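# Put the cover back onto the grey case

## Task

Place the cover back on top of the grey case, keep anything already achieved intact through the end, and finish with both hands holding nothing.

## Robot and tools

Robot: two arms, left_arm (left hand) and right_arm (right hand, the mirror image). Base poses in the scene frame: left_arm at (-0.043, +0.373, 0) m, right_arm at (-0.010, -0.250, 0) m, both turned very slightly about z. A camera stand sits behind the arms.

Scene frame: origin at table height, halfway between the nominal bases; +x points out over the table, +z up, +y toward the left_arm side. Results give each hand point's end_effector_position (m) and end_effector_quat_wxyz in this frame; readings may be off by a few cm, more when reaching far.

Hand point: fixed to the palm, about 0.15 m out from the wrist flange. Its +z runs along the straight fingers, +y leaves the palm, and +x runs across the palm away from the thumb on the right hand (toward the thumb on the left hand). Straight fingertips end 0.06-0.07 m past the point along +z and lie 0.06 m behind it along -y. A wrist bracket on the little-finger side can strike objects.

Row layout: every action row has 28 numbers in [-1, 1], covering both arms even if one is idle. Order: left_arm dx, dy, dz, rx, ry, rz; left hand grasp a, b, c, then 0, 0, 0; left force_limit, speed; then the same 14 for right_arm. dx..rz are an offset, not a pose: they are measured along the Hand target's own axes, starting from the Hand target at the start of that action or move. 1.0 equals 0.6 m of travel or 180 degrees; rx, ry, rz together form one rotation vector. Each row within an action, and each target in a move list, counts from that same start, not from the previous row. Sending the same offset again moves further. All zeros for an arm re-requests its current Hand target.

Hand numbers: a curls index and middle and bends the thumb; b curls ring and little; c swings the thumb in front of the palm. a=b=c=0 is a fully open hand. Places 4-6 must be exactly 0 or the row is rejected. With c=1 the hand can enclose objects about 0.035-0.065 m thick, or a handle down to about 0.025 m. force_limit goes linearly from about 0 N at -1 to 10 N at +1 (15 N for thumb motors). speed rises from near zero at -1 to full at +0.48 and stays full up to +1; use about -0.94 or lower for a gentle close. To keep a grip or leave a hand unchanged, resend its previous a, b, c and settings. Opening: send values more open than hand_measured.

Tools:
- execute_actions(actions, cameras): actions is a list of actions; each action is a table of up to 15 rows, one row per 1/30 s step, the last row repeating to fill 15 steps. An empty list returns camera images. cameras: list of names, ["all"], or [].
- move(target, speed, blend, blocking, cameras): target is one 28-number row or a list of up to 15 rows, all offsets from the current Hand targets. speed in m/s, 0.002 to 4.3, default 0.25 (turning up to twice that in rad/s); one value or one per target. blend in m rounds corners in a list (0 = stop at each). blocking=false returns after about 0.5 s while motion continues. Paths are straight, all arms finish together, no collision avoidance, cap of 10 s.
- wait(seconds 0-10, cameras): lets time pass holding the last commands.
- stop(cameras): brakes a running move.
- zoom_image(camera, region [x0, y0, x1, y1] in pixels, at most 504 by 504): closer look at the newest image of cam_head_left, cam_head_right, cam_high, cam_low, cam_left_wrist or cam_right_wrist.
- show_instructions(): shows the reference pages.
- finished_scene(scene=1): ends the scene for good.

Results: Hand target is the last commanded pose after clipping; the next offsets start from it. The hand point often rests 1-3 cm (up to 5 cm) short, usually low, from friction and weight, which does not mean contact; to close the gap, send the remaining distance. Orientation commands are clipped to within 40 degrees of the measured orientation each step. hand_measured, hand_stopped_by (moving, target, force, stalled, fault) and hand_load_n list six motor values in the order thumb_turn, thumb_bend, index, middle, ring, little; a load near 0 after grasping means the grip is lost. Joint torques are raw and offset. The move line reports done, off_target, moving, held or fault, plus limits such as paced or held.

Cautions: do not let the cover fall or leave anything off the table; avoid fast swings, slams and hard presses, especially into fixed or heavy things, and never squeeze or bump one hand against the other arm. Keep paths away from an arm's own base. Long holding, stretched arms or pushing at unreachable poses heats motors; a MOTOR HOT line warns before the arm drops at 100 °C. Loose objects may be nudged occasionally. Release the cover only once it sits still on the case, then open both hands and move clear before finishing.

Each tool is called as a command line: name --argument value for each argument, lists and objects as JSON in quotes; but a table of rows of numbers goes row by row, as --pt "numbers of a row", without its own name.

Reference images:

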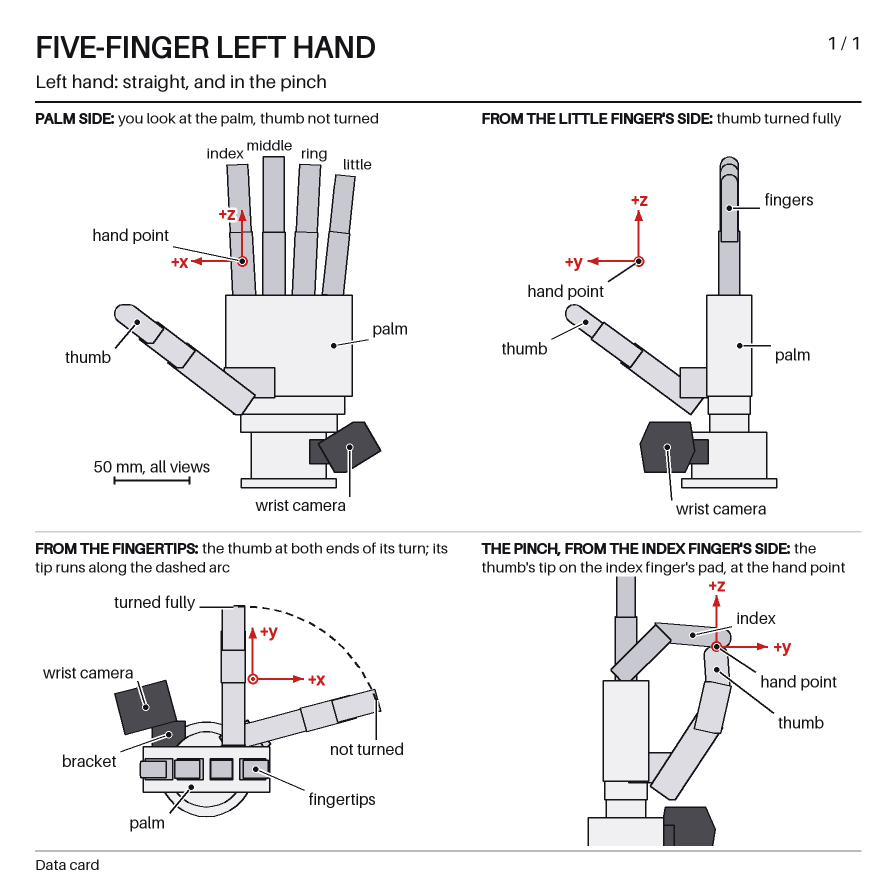

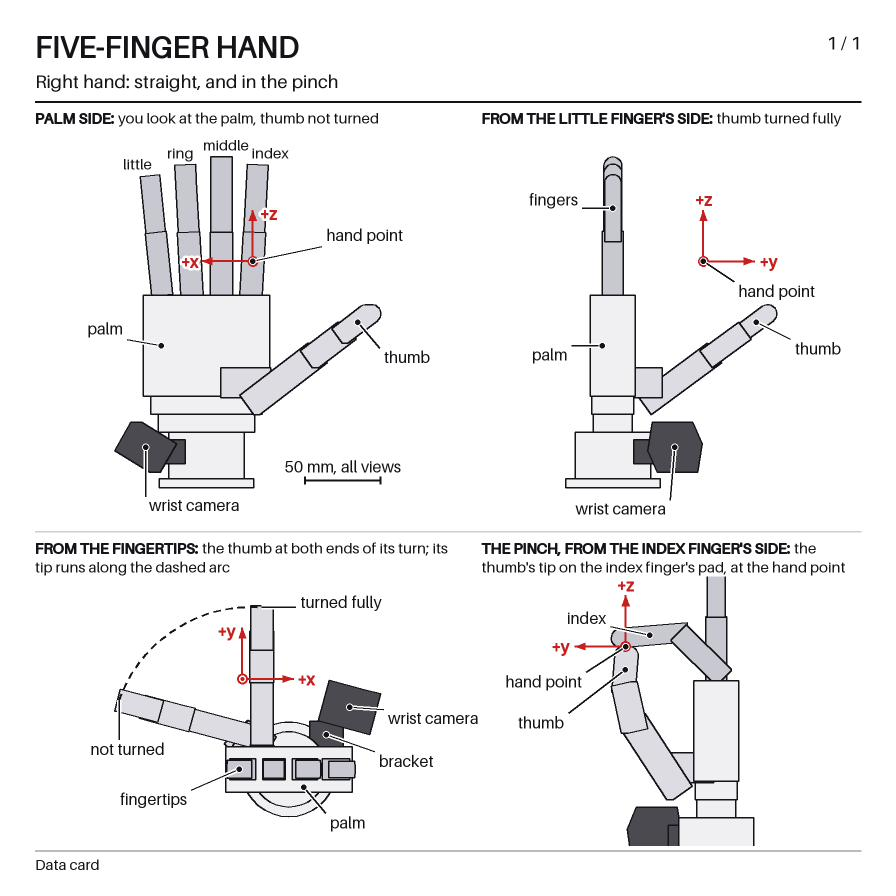

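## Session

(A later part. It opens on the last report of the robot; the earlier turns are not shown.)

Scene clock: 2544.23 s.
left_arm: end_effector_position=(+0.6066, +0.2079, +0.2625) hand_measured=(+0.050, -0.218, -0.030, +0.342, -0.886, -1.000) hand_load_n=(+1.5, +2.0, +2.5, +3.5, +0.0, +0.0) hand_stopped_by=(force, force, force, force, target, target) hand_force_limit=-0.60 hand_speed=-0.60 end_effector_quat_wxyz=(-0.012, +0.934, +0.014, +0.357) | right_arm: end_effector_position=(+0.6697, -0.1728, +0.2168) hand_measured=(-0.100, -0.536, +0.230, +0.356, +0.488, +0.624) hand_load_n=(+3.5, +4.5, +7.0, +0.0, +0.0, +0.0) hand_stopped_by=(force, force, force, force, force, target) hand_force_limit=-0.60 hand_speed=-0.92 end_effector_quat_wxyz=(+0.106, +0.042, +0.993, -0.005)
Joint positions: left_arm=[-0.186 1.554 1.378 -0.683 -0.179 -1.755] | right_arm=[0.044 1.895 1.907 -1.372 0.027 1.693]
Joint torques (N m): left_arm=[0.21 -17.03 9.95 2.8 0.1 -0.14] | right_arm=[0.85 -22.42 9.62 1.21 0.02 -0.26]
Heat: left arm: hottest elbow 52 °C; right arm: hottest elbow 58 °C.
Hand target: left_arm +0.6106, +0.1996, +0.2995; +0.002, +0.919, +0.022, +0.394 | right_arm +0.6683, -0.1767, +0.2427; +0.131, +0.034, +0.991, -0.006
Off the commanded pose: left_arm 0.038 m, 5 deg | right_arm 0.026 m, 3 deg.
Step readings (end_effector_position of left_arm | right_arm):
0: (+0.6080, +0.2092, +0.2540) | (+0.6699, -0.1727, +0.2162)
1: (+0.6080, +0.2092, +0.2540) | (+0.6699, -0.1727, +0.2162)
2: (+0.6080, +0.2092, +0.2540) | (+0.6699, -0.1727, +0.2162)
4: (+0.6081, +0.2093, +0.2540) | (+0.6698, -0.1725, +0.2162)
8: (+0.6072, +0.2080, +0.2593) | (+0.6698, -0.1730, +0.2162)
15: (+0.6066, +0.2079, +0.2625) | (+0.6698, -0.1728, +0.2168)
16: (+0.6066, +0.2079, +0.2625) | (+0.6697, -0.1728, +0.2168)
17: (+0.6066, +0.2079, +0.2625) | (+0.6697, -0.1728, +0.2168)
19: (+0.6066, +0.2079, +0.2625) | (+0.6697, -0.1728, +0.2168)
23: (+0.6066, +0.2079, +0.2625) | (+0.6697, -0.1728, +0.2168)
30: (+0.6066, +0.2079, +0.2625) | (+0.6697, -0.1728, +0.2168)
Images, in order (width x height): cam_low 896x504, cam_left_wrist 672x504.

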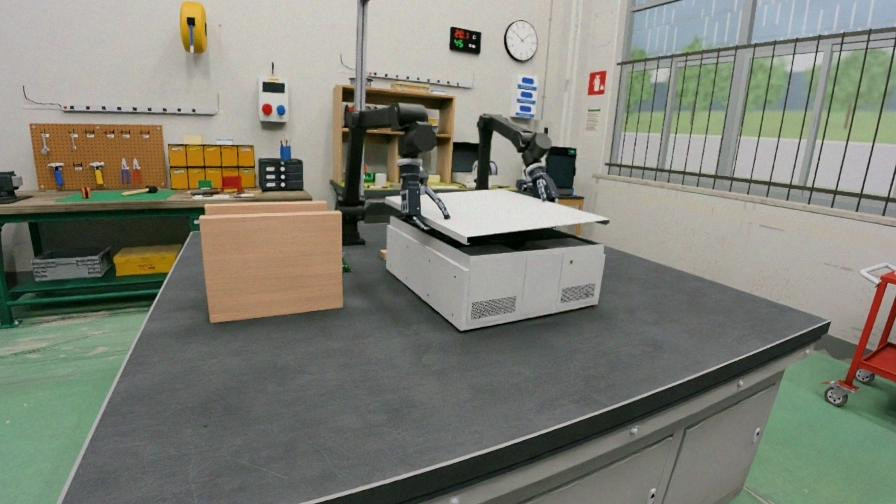

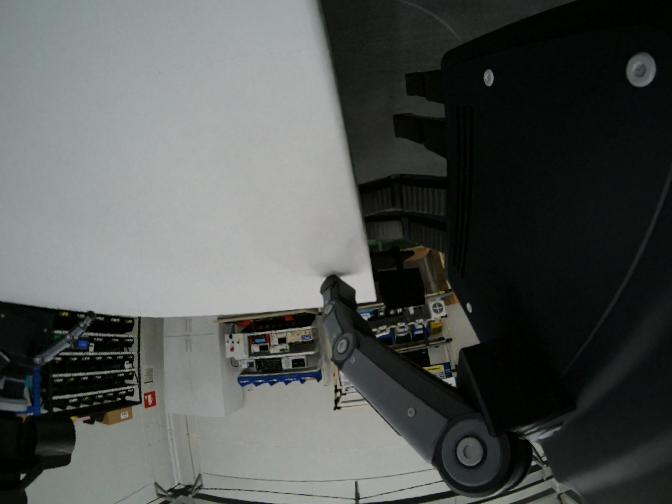

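move --target '[-0.0127,-0.0025,0.0398,0,0,0,0.76,0,0.95,0,0,0,-0.6,-0.6,-0.0148,0.0039,0.0213,0,0,0,0.76,0.85,0.7,0,0,0,-0.6,-0.92]' --speed 0.06 --cameras '["all"]'

zoom_image --camera "cam_low" --region '[420, 200, 520, 305]'

zoom_image --camera "cam_low" --region '[540, 205, 640, 310]'

zoom_image --camera "cam_low" --region '[370, 180, 470, 285]'

zoom_image --camera "cam_head_left" --region '[370, 200, 580, 270]'

zoom_image --camera "cam_head_right" --region '[360, 200, 570, 270]'

Scene clock: 2557.50 s.
left_arm: end_effector_position=(+0.6138, +0.2062, +0.2511) hand_measured=(+0.050, -0.218, -0.030, +0.342, -0.886, -1.000) hand_load_n=(+2.0, +2.0, +3.0, +4.0, +0.0, +0.0) hand_stopped_by=(force, force, force, force, target, target) hand_force_limit=-0.60 hand_speed=-0.60 end_effector_quat_wxyz=(-0.011, +0.932, +0.015, +0.362) | right_arm: end_effector_position=(+0.6728, -0.1746, +0.2145) hand_measured=(-0.100, -0.536, +0.230, +0.356, +0.488, +0.624) hand_load_n=(+3.0, +4.0, +6.0, +0.5, +0.0, +0.0) hand_stopped_by=(force, force, force, force, force, target) hand_force_limit=-0.60 hand_speed=-0.92 end_effector_quat_wxyz=(+0.109, +0.043, +0.993, -0.006)
Joint positions: left_arm=[-0.186 1.574 1.365 -0.639 -0.179 -1.755] | right_arm=[0.042 1.9 1.907 -1.362 0.03 1.693]
Joint torques (N m): left_arm=[0.67 -15.44 9.91 3.15 0.29 -0.07] | right_arm=[1.14 -20.31 11.64 1.2 -0.07 -0.16]
Heat: left arm: hottest elbow 52 °C; right arm: hottest elbow 58 °C.
Hand target: left_arm +0.6225, +0.2011, +0.2776; +0.002, +0.919, +0.022, +0.394 | right_arm +0.6804, -0.1753, +0.2326; +0.131, +0.034, +0.991, -0.006
Off the commanded pose: left_arm 0.028 m, 4 deg | right_arm 0.020 m, 3 deg.
move: off_target (left_arm, right_arm)

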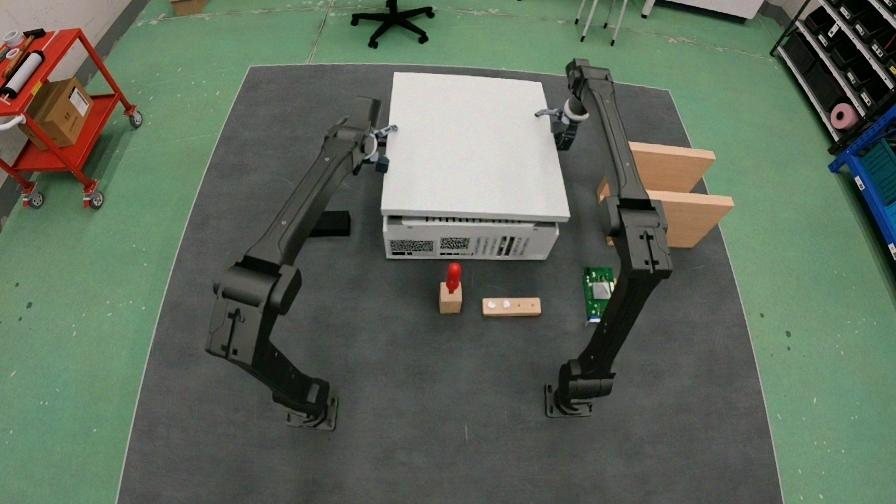

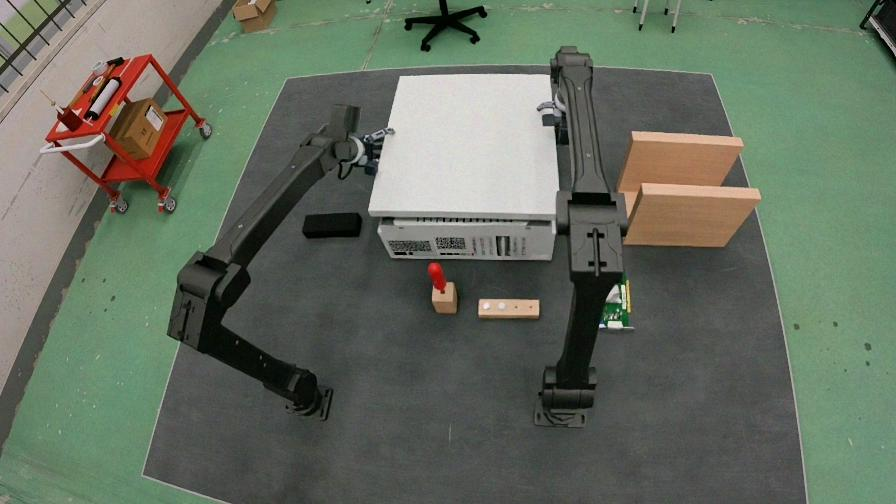

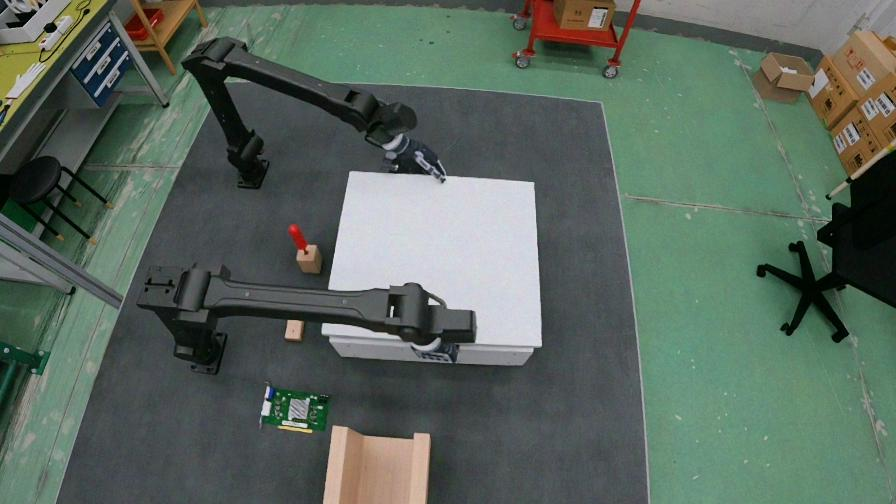

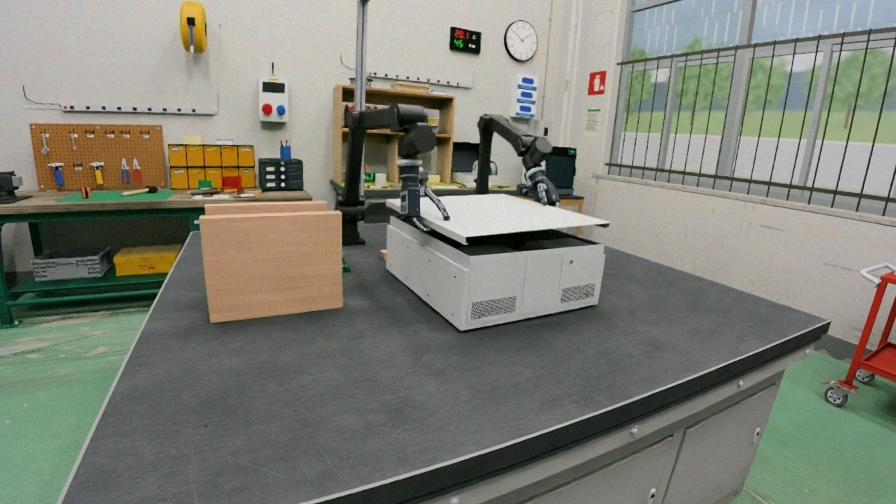

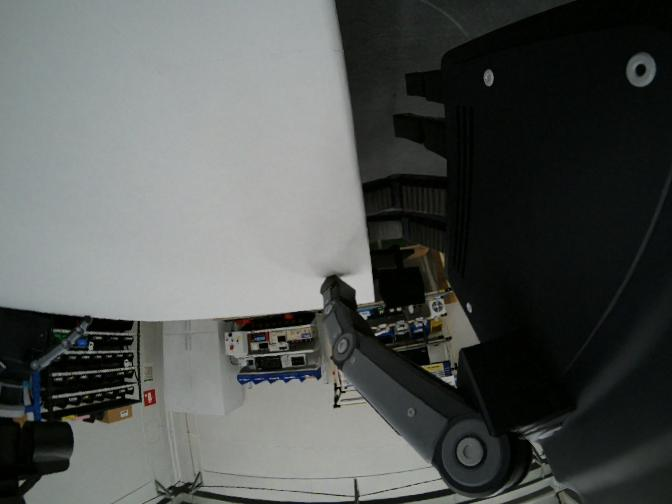

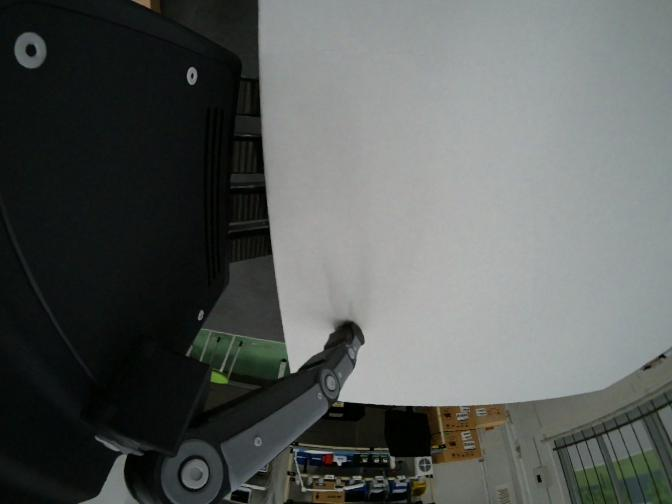

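Scaled by 4.800.

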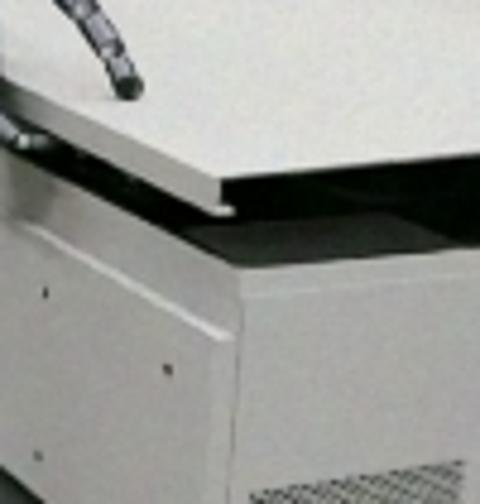

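Scaled by 4.800.

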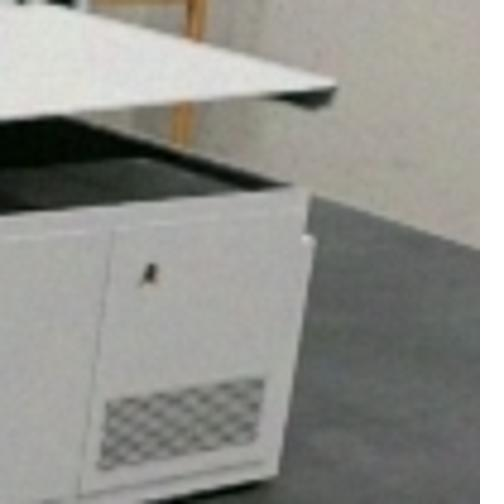

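Scaled by 4.800.

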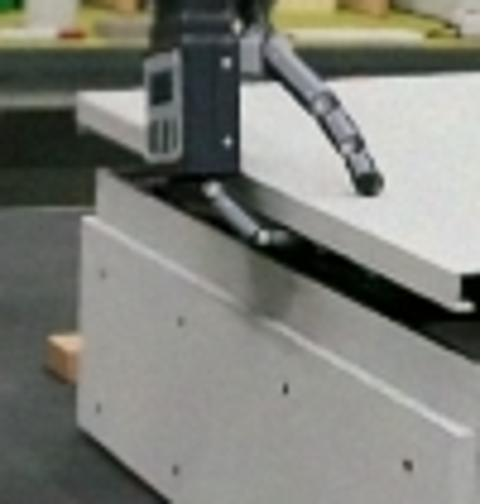

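Scaled by 2.400.

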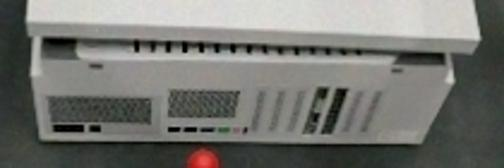

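Scaled by 2.400.

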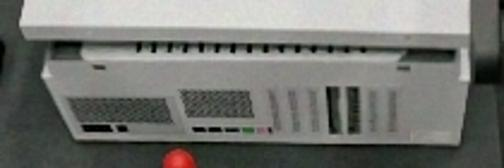

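move --target '[-0.0171,-0.0028,0.0279,0,0,0,0.76,0,0.95,0,0,0,-0.6,-0.6,-0.0068,0.0025,0.0191,0,0,0,0.76,0.85,0.7,0,0,0,-0.6,-0.92]' --speed 0.06 --cameras '["all"]'

zoom_image --camera "cam_low" --region '[420, 200, 520, 305]'

zoom_image --camera "cam_low" --region '[540, 205, 640, 310]'

zoom_image --camera "cam_low" --region '[370, 180, 470, 285]'

zoom_image --camera "cam_head_left" --region '[370, 200, 580, 270]'

zoom_image --camera "cam_head_right" --region '[360, 200, 570, 270]'

Scene clock: 2579.83 s.
left_arm: end_effector_position=(+0.6184, +0.2057, +0.2322) hand_measured=(+0.050, -0.218, -0.030, +0.342, -0.886, -1.000) hand_load_n=(+3.0, +1.5, +3.0, +3.5, +0.0, +0.0) hand_stopped_by=(force, force, force, force, target, target) hand_force_limit=-0.60 hand_speed=-0.60 end_effector_quat_wxyz=(-0.011, +0.932, +0.015, +0.363) | right_arm: end_effector_position=(+0.6784, -0.1747, +0.2004) hand_measured=(-0.100, -0.536, +0.230, +0.356, +0.488, +0.624) hand_load_n=(+1.5, +3.5, +6.0, +1.0, +0.0, +0.0) hand_stopped_by=(force, force, force, force, force, target) hand_force_limit=-0.60 hand_speed=-0.92 end_effector_quat_wxyz=(+0.105, +0.043, +0.994, -0.007)
Joint positions: left_arm=[-0.185 1.597 1.34 -0.59 -0.179 -1.755] | right_arm=[0.042 1.923 1.907 -1.347 0.031 1.693]
Joint torques (N m): left_arm=[0.85 -15.85 9.72 3.17 0.41 -0.04] | right_arm=[0.26 -20.19 11.9 1.28 -0.12 -0.11]
Heat: left arm: hottest elbow 49 °C; right arm: hottest elbow 60 °C.
Hand target: left_arm +0.6275, +0.2026, +0.2584; +0.002, +0.919, +0.022, +0.394 | right_arm +0.6873, -0.1743, +0.2228; +0.131, +0.034, +0.991, -0.006
Off the commanded pose: left_arm 0.028 m, 4 deg | right_arm 0.024 m, 3 deg.
move: off_target (left_arm, right_arm)

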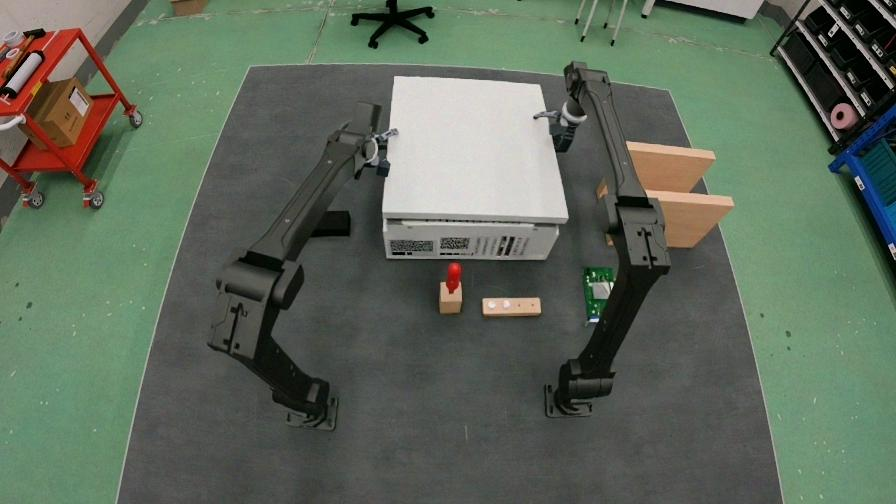

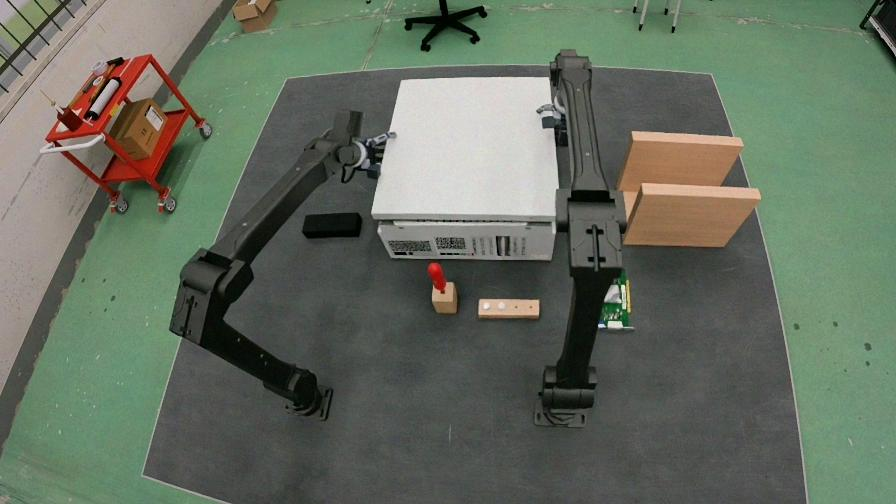

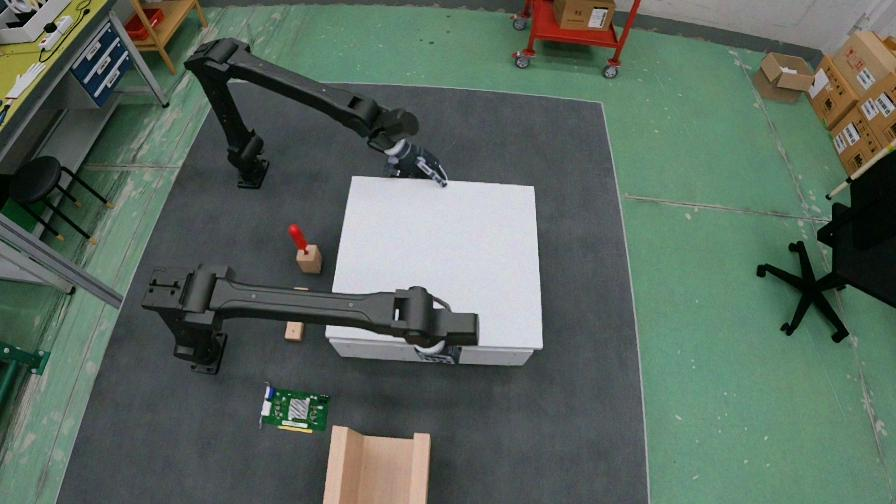

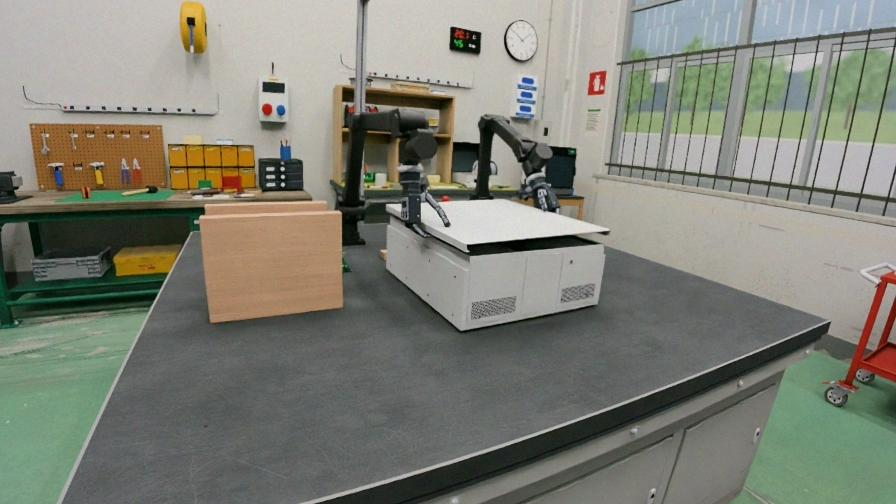

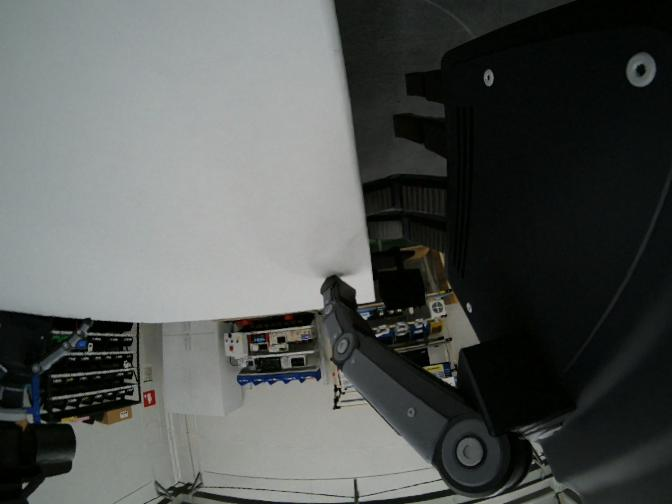

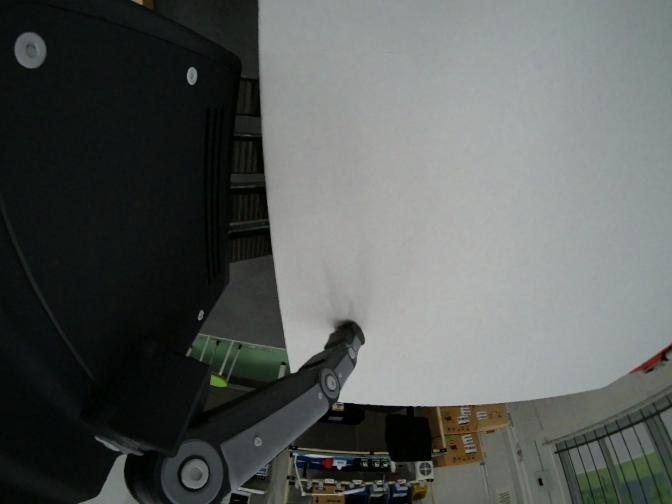

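Scaled by 4.800.

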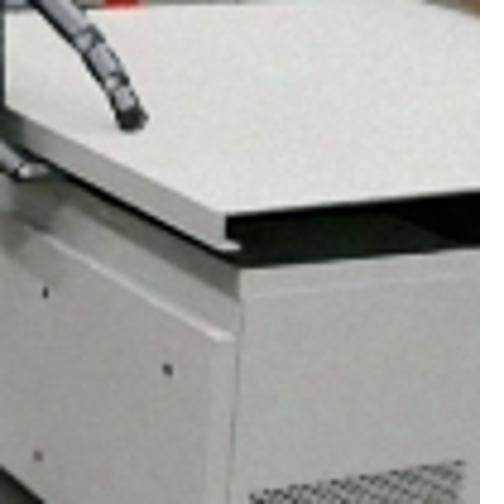

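Scaled by 4.800.

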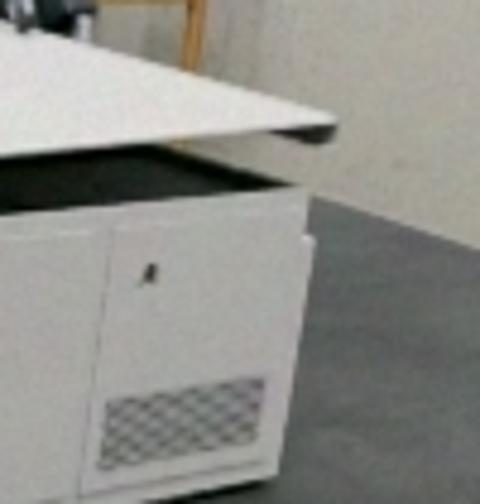

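Scaled by 4.800.

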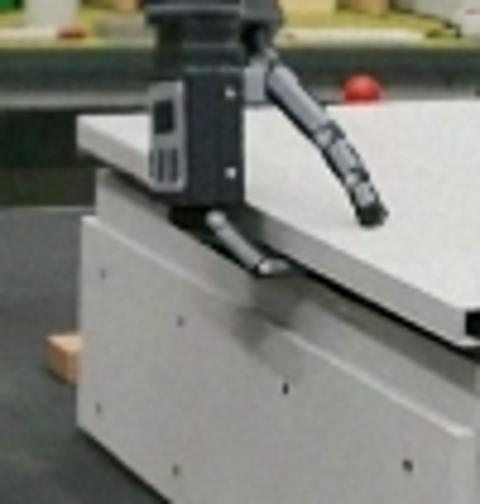

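Scaled by 2.400.

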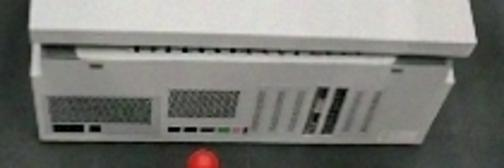

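Scaled by 2.400.

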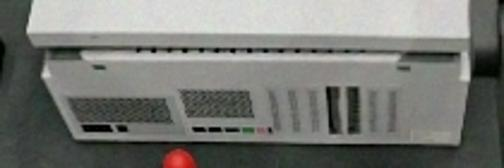

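zoom_image --camera "cam_high" --region '[310, 300, 430, 370]'

zoom_image --camera "cam_high" --region '[450, 300, 570, 370]'

Scaled by 4.200.

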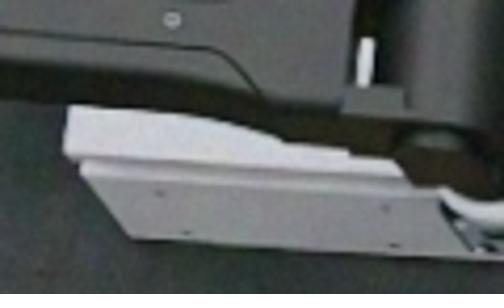

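Scaled by 4.200.

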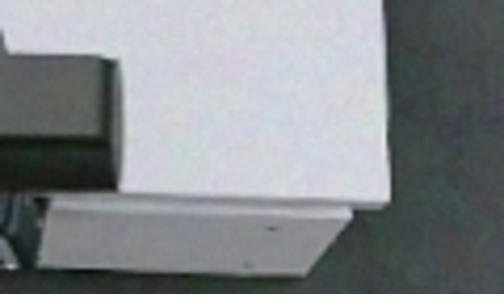

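move --target '[-0.0165,-0.0105,0.0162,0,0,0,0.76,0,0.95,0,0,0,-0.6,-0.6,-0.0045,0.01,-0.0195,0,0,0,0.76,0.85,0.7,0,0,0,-0.6,-0.92]' --speed 0.06 --cameras '["all"]'

zoom_image --camera "cam_low" --region '[420, 200, 520, 305]'

zoom_image --camera "cam_low" --region '[540, 205, 640, 310]'

zoom_image --camera "cam_low" --region '[370, 180, 470, 285]'

Scene clock: 2662.27 s.
left_arm: end_effector_position=(+0.6187, +0.2068, +0.2261) hand_measured=(+0.050, -0.218, -0.030, +0.342, -0.886, -1.000) hand_load_n=(+3.0, +2.0, +3.0, +3.0, +0.0, +0.0) hand_stopped_by=(force, force, force, force, target, target) hand_force_limit=-0.60 hand_speed=-0.60 end_effector_quat_wxyz=(-0.006, +0.929, +0.016, +0.369) | right_arm: end_effector_position=(+0.6771, -0.1747, +0.1999) hand_measured=(-0.100, -0.536, +0.230, +0.356, +0.488, +0.624) hand_load_n=(+1.0, +4.0, +5.0, +2.0, +0.0, +0.0) hand_stopped_by=(force, force, force, force, force, target) hand_force_limit=-0.60 hand_speed=-0.92 end_effector_quat_wxyz=(+0.102, +0.043, +0.994, -0.007)
Joint positions: left_arm=[-0.181 1.597 1.315 -0.549 -0.169 -1.755] | right_arm=[0.042 1.923 1.907 -1.352 0.031 1.693]
Joint torques (N m): left_arm=[1.44 -15.33 9.36 3.06 0.32 0.05] | right_arm=[1.96 -20.01 14.31 0.31 0.05 -0.05]
Heat: left arm: hottest elbow 49 °C; right arm: hottest elbow 63 °C.
Hand target: left_arm +0.6274, +0.2088, +0.2445; +0.002, +0.919, +0.022, +0.394 | right_arm +0.6873, -0.1683, +0.2348; +0.131, +0.034, +0.991, -0.006
Off the commanded pose: left_arm 0.020 m, 3 deg | right_arm 0.037 m, 4 deg.
move: off_target (left_arm, right_arm)

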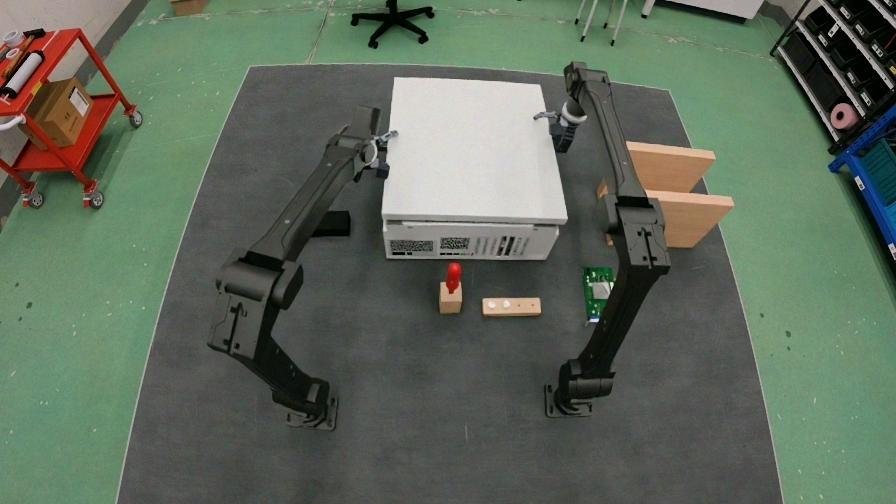

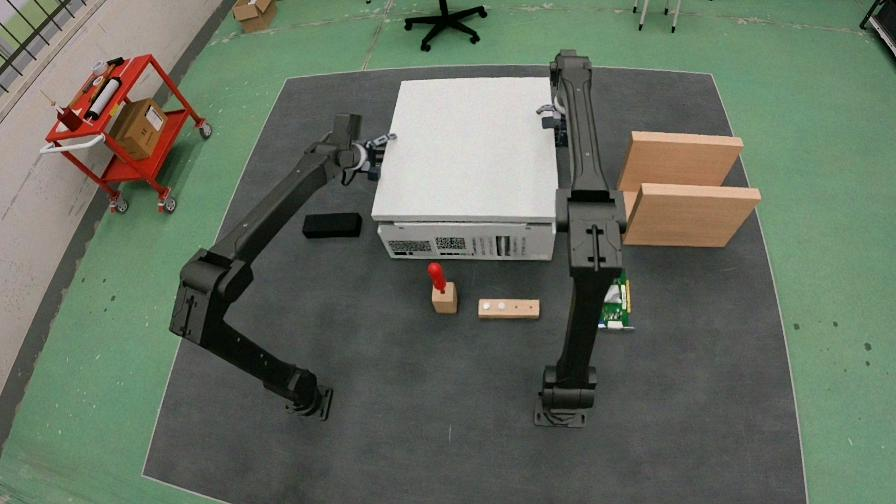

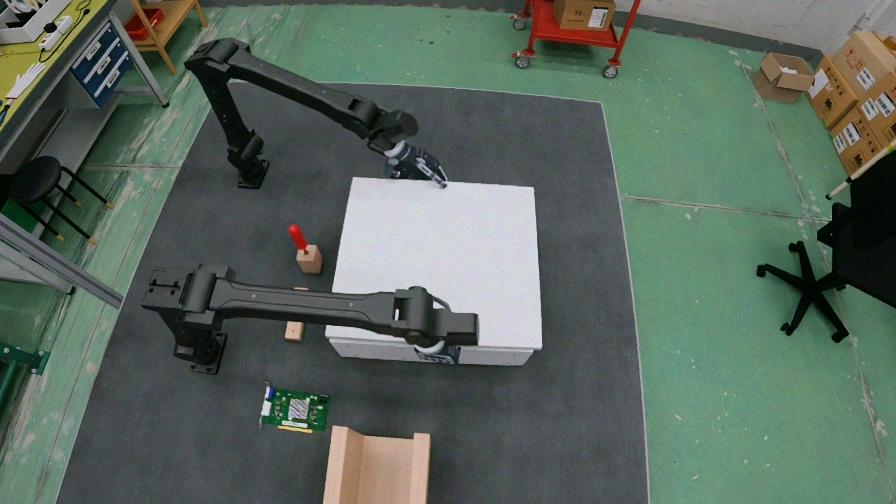

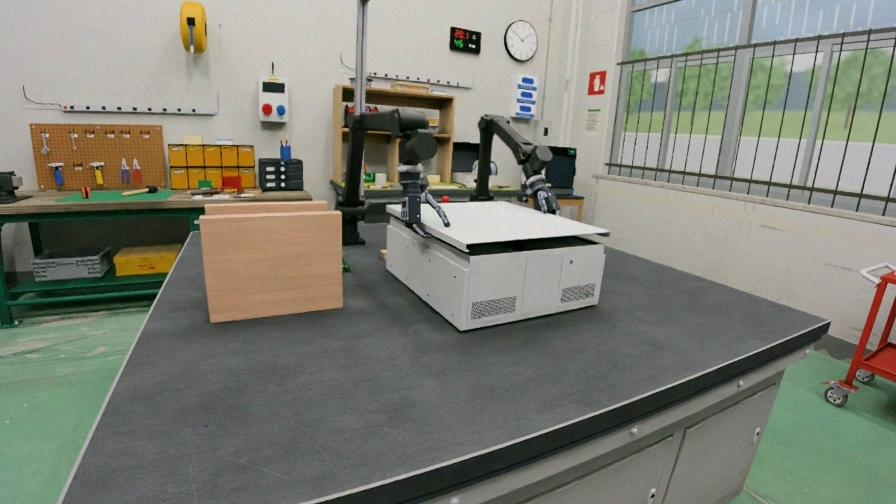

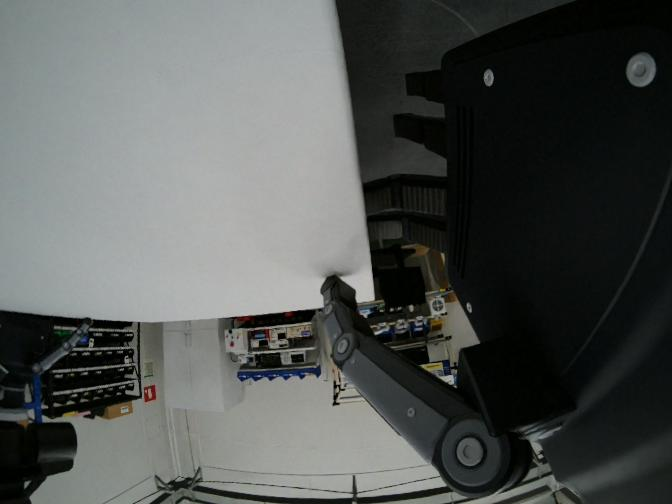

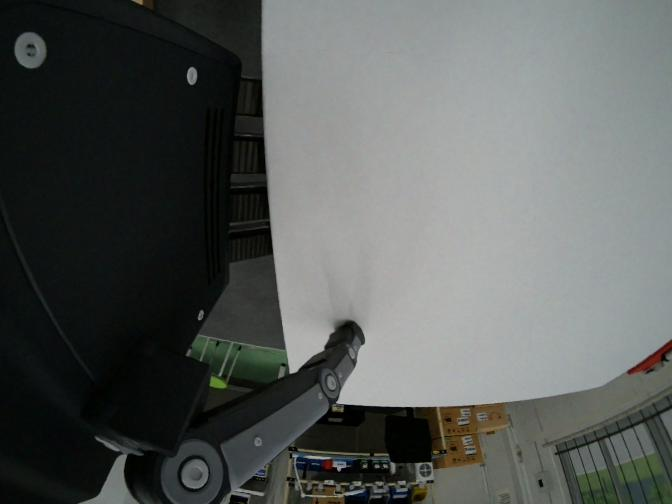

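Scaled by 4.800.

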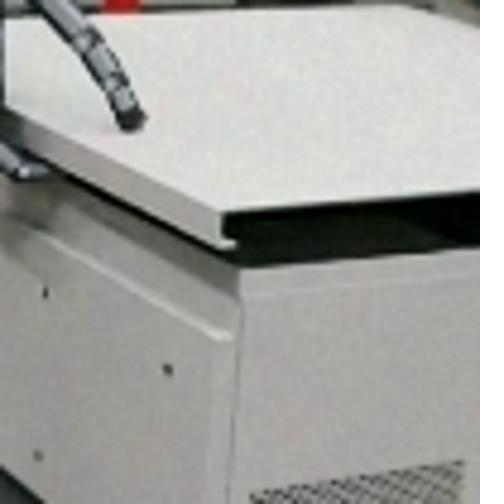

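Scaled by 4.800.

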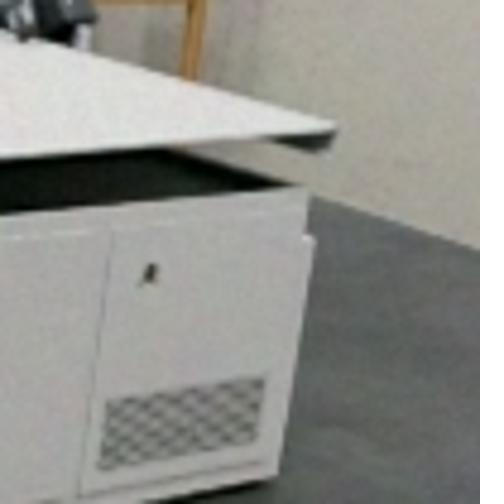

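Scaled by 4.800.

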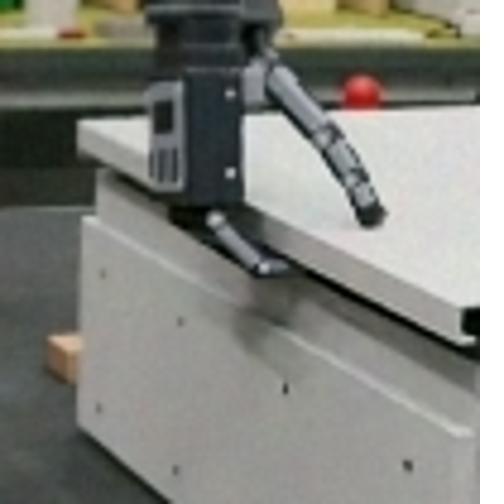

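execute_actions --actions '[[[0,0,0,0,0,0,0.76,0,0.95,0,0,0,-0.6,-0.6,0,0,0,0,0,0,0.76,0.85,0.35,0,0,0,-0.6,-0.7]],[[0,0,0,0,0,0,0.76,0,0.95,0,0,0,-0.6,-0.6,0,0,0,0,0,0,0.76,0.85,0.35,0,0,0,-0.6,-0.7]]]' --cameras '["cam_right_wrist"]'

Scene clock: 2685.60 s.
left_arm: end_effector_position=(+0.6193, +0.2063, +0.2265) hand_measured=(+0.050, -0.218, -0.030, +0.342, -0.886, -1.000) hand_load_n=(+2.0, +2.5, +2.5, +4.0, +0.0, +0.0) hand_stopped_by=(force, force, force, force, target, target) hand_force_limit=-0.60 hand_speed=-0.60 end_effector_quat_wxyz=(-0.005, +0.929, +0.016, +0.370) | right_arm: end_effector_position=(+0.6759, -0.1750, +0.1991) hand_measured=(-0.300, -0.562, +0.232, +0.378, +0.488, +0.624) hand_load_n=(+0.0, +0.0, +0.5, +1.0, +0.0, +0.5) hand_stopped_by=(target, target, force, force, force, target) hand_force_limit=-0.60 hand_speed=-0.70 end_effector_quat_wxyz=(+0.100, +0.041, +0.994, -0.009)
Joint positions: left_arm=[-0.181 1.597 1.315 -0.546 -0.168 -1.755] | right_arm=[0.042 1.923 1.907 -1.356 0.033 1.688]
Joint torques (N m): left_arm=[1.55 -15.09 9.4 2.91 0.23 0.05] | right_arm=[2.14 -19.55 14.42 0.31 -0.09 -0.05]
Heat: left arm: hottest elbow 48 °C; right arm: hottest elbow 66 °C.
Hand target: left_arm +0.6275, +0.2087, +0.2443; +0.002, +0.919, +0.022, +0.394 | right_arm +0.6873, -0.1683, +0.2346; +0.131, +0.034, +0.991, -0.006
Off the commanded pose: left_arm 0.020 m, 3 deg | right_arm 0.038 m, 4 deg.
Step readings (end_effector_position of left_arm | right_arm):
0: (+0.6188, +0.2068, +0.2262) | (+0.6771, -0.1747, +0.1999)
1: (+0.6188, +0.2068, +0.2262) | (+0.6771, -0.1747, +0.1999)
2: (+0.6188, +0.2068, +0.2262) | (+0.6771, -0.1747, +0.1999)
4: (+0.6187, +0.2068, +0.2262) | (+0.6770, -0.1747, +0.1999)
8: (+0.6192, +0.2063, +0.2266) | (+0.6761, -0.1749, +0.1995)
15: (+0.6193, +0.2063, +0.2265) | (+0.6759, -0.1750, +0.1991)
16: (+0.6193, +0.2063, +0.2265) | (+0.6759, -0.1750, +0.1991)
17: (+0.6193, +0.2063, +0.2265) | (+0.6759, -0.1750, +0.1991)
19: (+0.6193, +0.2063, +0.2265) | (+0.6759, -0.1750, +0.1991)
23: (+0.6193, +0.2063, +0.2265) | (+0.6759, -0.1750, +0.1991)
30: (+0.6193, +0.2063, +0.2265) | (+0.6759, -0.1750, +0.1991)
Images, in order (width x height): cam_right_wrist 672x504.

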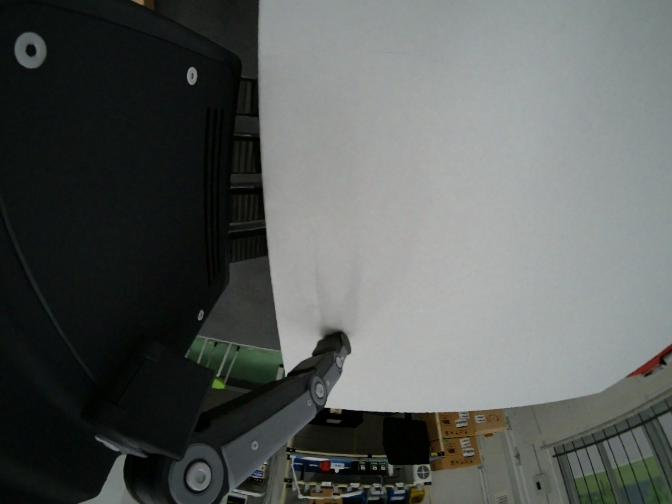

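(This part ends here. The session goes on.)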